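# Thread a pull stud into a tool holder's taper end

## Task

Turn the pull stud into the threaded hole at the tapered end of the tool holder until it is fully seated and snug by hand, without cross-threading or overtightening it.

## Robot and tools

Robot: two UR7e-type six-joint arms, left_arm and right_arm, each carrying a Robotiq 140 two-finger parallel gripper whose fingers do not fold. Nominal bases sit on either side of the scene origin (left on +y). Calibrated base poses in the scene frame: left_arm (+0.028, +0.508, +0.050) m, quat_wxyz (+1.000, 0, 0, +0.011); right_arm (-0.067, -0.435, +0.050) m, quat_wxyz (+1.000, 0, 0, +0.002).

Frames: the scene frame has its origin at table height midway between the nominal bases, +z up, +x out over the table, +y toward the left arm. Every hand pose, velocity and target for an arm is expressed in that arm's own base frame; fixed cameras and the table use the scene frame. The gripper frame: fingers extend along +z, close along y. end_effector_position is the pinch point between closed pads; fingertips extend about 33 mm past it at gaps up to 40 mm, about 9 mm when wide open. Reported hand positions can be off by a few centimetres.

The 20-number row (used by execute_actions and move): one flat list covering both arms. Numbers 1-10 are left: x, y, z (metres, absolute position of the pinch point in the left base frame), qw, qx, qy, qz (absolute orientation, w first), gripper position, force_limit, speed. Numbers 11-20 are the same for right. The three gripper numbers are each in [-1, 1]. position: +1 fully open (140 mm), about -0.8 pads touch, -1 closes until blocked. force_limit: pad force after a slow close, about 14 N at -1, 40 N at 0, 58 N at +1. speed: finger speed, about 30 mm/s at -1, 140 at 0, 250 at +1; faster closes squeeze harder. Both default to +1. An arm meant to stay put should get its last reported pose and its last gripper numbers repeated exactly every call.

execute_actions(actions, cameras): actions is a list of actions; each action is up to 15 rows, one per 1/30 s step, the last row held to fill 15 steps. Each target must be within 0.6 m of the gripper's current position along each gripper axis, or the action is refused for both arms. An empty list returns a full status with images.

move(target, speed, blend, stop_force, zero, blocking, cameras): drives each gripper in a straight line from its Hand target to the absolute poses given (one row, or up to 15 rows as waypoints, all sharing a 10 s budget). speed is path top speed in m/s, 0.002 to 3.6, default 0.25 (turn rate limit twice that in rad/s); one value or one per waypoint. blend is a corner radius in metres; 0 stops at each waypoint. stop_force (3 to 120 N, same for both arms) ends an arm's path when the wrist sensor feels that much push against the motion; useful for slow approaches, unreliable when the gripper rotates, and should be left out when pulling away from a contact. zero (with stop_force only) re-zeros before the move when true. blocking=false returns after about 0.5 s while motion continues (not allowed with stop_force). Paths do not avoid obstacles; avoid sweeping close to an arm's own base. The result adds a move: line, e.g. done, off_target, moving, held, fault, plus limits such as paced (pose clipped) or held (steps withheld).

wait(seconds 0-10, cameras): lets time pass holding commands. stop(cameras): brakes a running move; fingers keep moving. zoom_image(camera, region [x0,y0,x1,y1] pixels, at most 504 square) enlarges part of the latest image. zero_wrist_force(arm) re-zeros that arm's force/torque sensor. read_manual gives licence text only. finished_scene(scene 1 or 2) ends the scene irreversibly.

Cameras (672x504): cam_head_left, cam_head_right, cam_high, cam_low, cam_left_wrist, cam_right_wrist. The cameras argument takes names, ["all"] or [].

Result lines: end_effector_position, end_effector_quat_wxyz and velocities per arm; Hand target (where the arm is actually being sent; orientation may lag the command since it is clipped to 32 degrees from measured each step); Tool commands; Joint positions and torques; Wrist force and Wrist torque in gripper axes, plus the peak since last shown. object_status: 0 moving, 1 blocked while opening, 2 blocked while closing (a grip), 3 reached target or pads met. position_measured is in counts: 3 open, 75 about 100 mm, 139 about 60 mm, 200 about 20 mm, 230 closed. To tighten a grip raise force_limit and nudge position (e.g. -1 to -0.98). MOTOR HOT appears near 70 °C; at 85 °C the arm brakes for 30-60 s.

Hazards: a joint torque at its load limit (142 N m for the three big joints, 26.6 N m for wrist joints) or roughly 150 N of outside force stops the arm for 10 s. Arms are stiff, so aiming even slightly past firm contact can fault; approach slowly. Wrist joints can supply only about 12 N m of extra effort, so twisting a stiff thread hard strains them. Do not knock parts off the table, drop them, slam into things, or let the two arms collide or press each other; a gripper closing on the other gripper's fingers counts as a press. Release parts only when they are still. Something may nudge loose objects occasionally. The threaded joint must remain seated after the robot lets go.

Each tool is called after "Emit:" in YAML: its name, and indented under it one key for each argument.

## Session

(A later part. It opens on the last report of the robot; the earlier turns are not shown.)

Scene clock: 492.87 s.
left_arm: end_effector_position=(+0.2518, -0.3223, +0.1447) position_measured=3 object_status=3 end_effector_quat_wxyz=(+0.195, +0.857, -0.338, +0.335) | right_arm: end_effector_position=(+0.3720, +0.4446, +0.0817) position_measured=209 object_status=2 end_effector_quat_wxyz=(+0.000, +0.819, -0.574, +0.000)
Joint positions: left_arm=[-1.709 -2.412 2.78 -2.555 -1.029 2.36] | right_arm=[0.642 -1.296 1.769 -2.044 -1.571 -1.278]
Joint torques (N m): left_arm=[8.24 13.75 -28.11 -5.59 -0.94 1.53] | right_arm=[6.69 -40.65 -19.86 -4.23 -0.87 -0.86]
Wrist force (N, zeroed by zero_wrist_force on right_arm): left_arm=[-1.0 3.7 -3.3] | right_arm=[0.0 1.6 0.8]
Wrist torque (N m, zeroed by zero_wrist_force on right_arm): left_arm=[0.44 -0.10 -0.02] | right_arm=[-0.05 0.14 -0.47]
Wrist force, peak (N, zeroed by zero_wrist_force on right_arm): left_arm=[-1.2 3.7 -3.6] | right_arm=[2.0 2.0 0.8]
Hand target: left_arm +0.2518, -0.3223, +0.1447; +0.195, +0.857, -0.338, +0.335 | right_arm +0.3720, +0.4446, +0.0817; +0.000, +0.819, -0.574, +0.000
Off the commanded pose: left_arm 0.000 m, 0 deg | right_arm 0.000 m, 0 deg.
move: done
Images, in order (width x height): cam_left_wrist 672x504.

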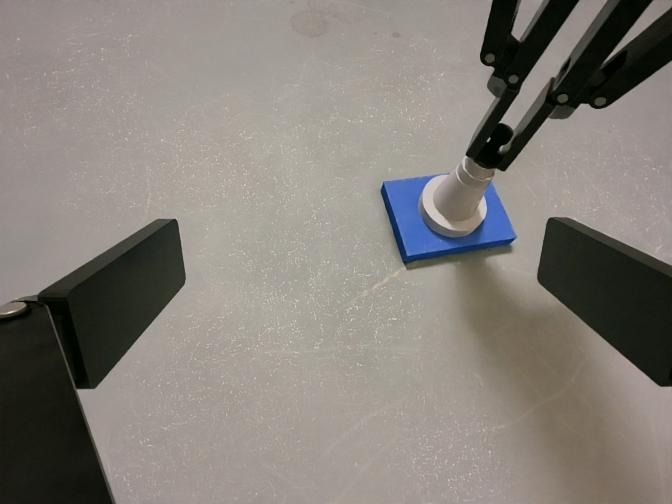

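Emit:
move:
  target:
    - [0.2518,-0.3223,0.1447,0.195,0.857,-0.338,0.335,1,1,1,0.3720,0.4446,0.0817,0,-0.8192,0.5736,0,-0.5,0,0]
    - [0.2518,-0.3223,0.1447,0.195,0.857,-0.338,0.335,1,1,1,0.3720,0.4446,0.0817,0,-0.9239,0.3827,0,-0.5,0,0]
    - [0.2518,-0.3223,0.1447,0.195,0.857,-0.338,0.335,1,1,1,0.3720,0.4446,0.0817,0,-0.9239,0.3827,0,-1,1,0.2]
  speed: [0.3,0.3,0.05]

Emit:
move:
  target:
    - [0.2518,-0.3223,0.1447,0.195,0.857,-0.338,0.335,1,1,1,0.3720,0.4446,0.0817,0,-0.8660,0.5,0,-1,1,0.2]
  speed: 0.1

Emit:
move:
  target:
    - [0.2518,-0.3223,0.1447,0.195,0.857,-0.338,0.335,1,1,1,0.3720,0.4446,0.0817,0,-0.8660,0.5,0,-0.35,0,0]
    - [0.2518,-0.3223,0.1447,0.195,0.857,-0.338,0.335,1,1,1,0.3720,0.4446,0.145,0,-0.8660,0.5,0,-0.35,0,0]
  speed: 0.15
  cameras: ["cam_left_wrist","cam_right_wrist"]

Emit:
zoom_image:
  camera: "cam_left_wrist"
  region: [450, 110, 530, 190]

Scene clock: 508.10 s.
left_arm: end_effector_position=(+0.2518, -0.3223, +0.1447) position_measured=3 object_status=3 end_effector_quat_wxyz=(+0.195, +0.857, -0.338, +0.335) | right_arm: end_effector_position=(+0.3720, +0.4446, +0.0817) position_measured=210 object_status=2 end_effector_quat_wxyz=(+0.000, +0.924, -0.383, +0.000)
Joint positions: left_arm=[-1.709 -2.412 2.78 -2.555 -1.029 2.36] | right_arm=[0.642 -1.296 1.769 -2.044 -1.571 -1.714]
Joint torques (N m): left_arm=[8.37 13.53 -28.36 -5.7 -0.85 1.68] | right_arm=[-9 -40.45 -14.96 -3.36 -0.43 -1.27]
Wrist force (N, zeroed by zero_wrist_force on right_arm): left_arm=[-1.1 3.5 -3.0] | right_arm=[-0.6 6.3 -11.2]
Wrist torque (N m, zeroed by zero_wrist_force on right_arm): left_arm=[0.39 -0.10 -0.02] | right_arm=[-0.21 0.11 0.11]
Wrist force, peak (N, zeroed by zero_wrist_force on right_arm): left_arm=[-1.1 3.8 -3.5] | right_arm=[-0.8 6.3 -12.9]
Hand target: left_arm +0.2518, -0.3223, +0.1447; +0.195, +0.857, -0.338, +0.335 | right_arm +0.3720, +0.4446, +0.0817; +0.000, +0.924, -0.383, +0.000
Off the commanded pose: left_arm 0.000 m, 0 deg | right_arm 0.000 m, 0 deg.
move: done

Scene clock: 509.77 s.
left_arm: end_effector_position=(+0.2518, -0.3223, +0.1447) position_measured=3 object_status=3 end_effector_quat_wxyz=(+0.195, +0.857, -0.338, +0.335) | right_arm: end_effector_position=(+0.3720, +0.4446, +0.0817) position_measured=210 object_status=2 end_effector_quat_wxyz=(+0.000, +0.866, -0.500, +0.000)
Joint positions: left_arm=[-1.709 -2.412 2.78 -2.555 -1.029 2.36] | right_arm=[0.642 -1.296 1.769 -2.044 -1.571 -1.452]
Joint torques (N m): left_arm=[8.24 13.67 -28.96 -5.75 -1 1.58] | right_arm=[4.38 -40.93 -20.31 -4.59 -1.51 -0.61]
Wrist force (N, zeroed by zero_wrist_force on right_arm): left_arm=[-0.6 3.6 -3.4] | right_arm=[2.6 2.6 -1.3]
Wrist torque (N m, zeroed by zero_wrist_force on right_arm): left_arm=[0.41 -0.19 -0.02] | right_arm=[-0.11 0.07 -0.55]
Wrist force, peak (N, zeroed by zero_wrist_force on right_arm): left_arm=[-1.0 3.7 -3.6] | right_arm=[-0.6 6.1 -11.2]
Hand target: left_arm +0.2518, -0.3223, +0.1447; +0.195, +0.857, -0.338, +0.335 | right_arm +0.3720, +0.4446, +0.0817; +0.000, +0.866, -0.500, +0.000
Off the commanded pose: left_arm 0.000 m, 0 deg | right_arm 0.000 m, 0 deg.
move: done

Scene clock: 511.17 s.
left_arm: end_effector_position=(+0.2518, -0.3223, +0.1447) position_measured=3 object_status=3 end_effector_quat_wxyz=(+0.195, +0.857, -0.338, +0.335) | right_arm: end_effector_position=(+0.3720, +0.4446, +0.1450) position_measured=173 object_status=3 end_effector_quat_wxyz=(+0.000, +0.866, -0.500, +0.000)
Joint positions: left_arm=[-1.709 -2.412 2.78 -2.555 -1.029 2.36] | right_arm=[0.642 -1.354 1.668 -1.886 -1.571 -1.452]
Joint torques (N m): left_arm=[8.08 13.99 -28.25 -5.7 -0.98 1.65] | right_arm=[5.05 -21.15 -23.61 -2.01 -0.71 0.16]
Wrist force (N, zeroed by zero_wrist_force on right_arm): left_arm=[-0.9 3.6 -3.4] | right_arm=[0.1 -0.8 2.2]
Wrist torque (N m, zeroed by zero_wrist_force on right_arm): left_arm=[0.41 -0.12 -0.03] | right_arm=[-0.13 0.04 0.10]
Wrist force, peak (N, zeroed by zero_wrist_force on right_arm): left_arm=[-1.0 3.9 -3.5] | right_arm=[-0.4 -0.4 4.4]
Hand target: left_arm +0.2518, -0.3223, +0.1447; +0.195, +0.857, -0.338, +0.335 | right_arm +0.3720, +0.4446, +0.1450; +0.000, +0.866, -0.500, +0.000
Off the commanded pose: left_arm 0.000 m, 0 deg | right_arm 0.000 m, 0 deg.
move: done
Images, in order (width x height): cam_left_wrist 672x504, cam_right_wrist 672x504.

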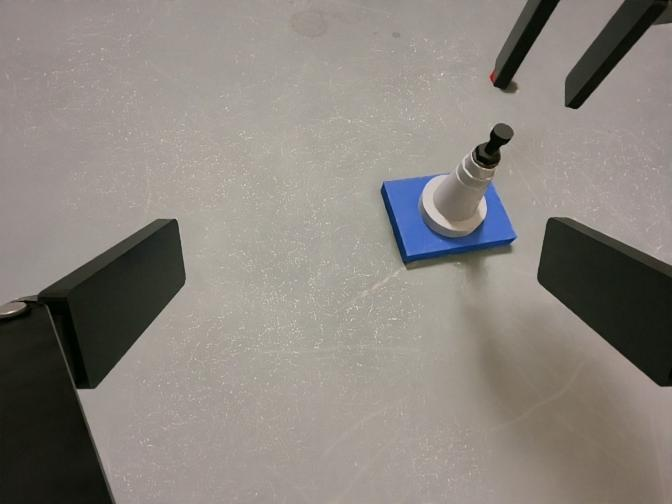

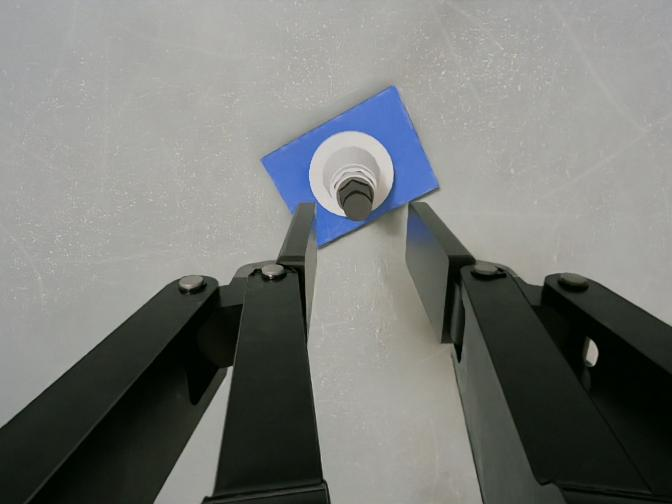

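Scaled by 6.300 from the camera's 672x504 image, which has a finer 960x720 frame.

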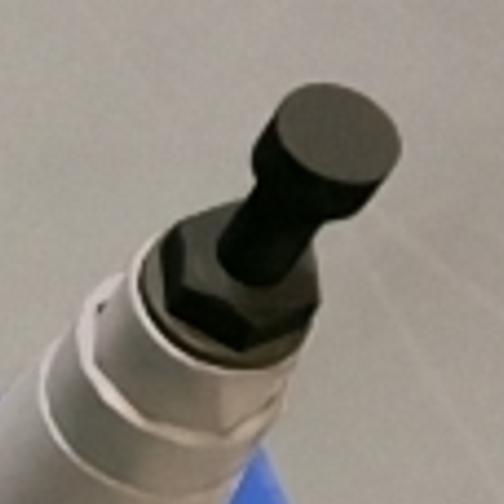

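Emit:
finished_scene:
  scene: 2

The scene is finished: the task was done.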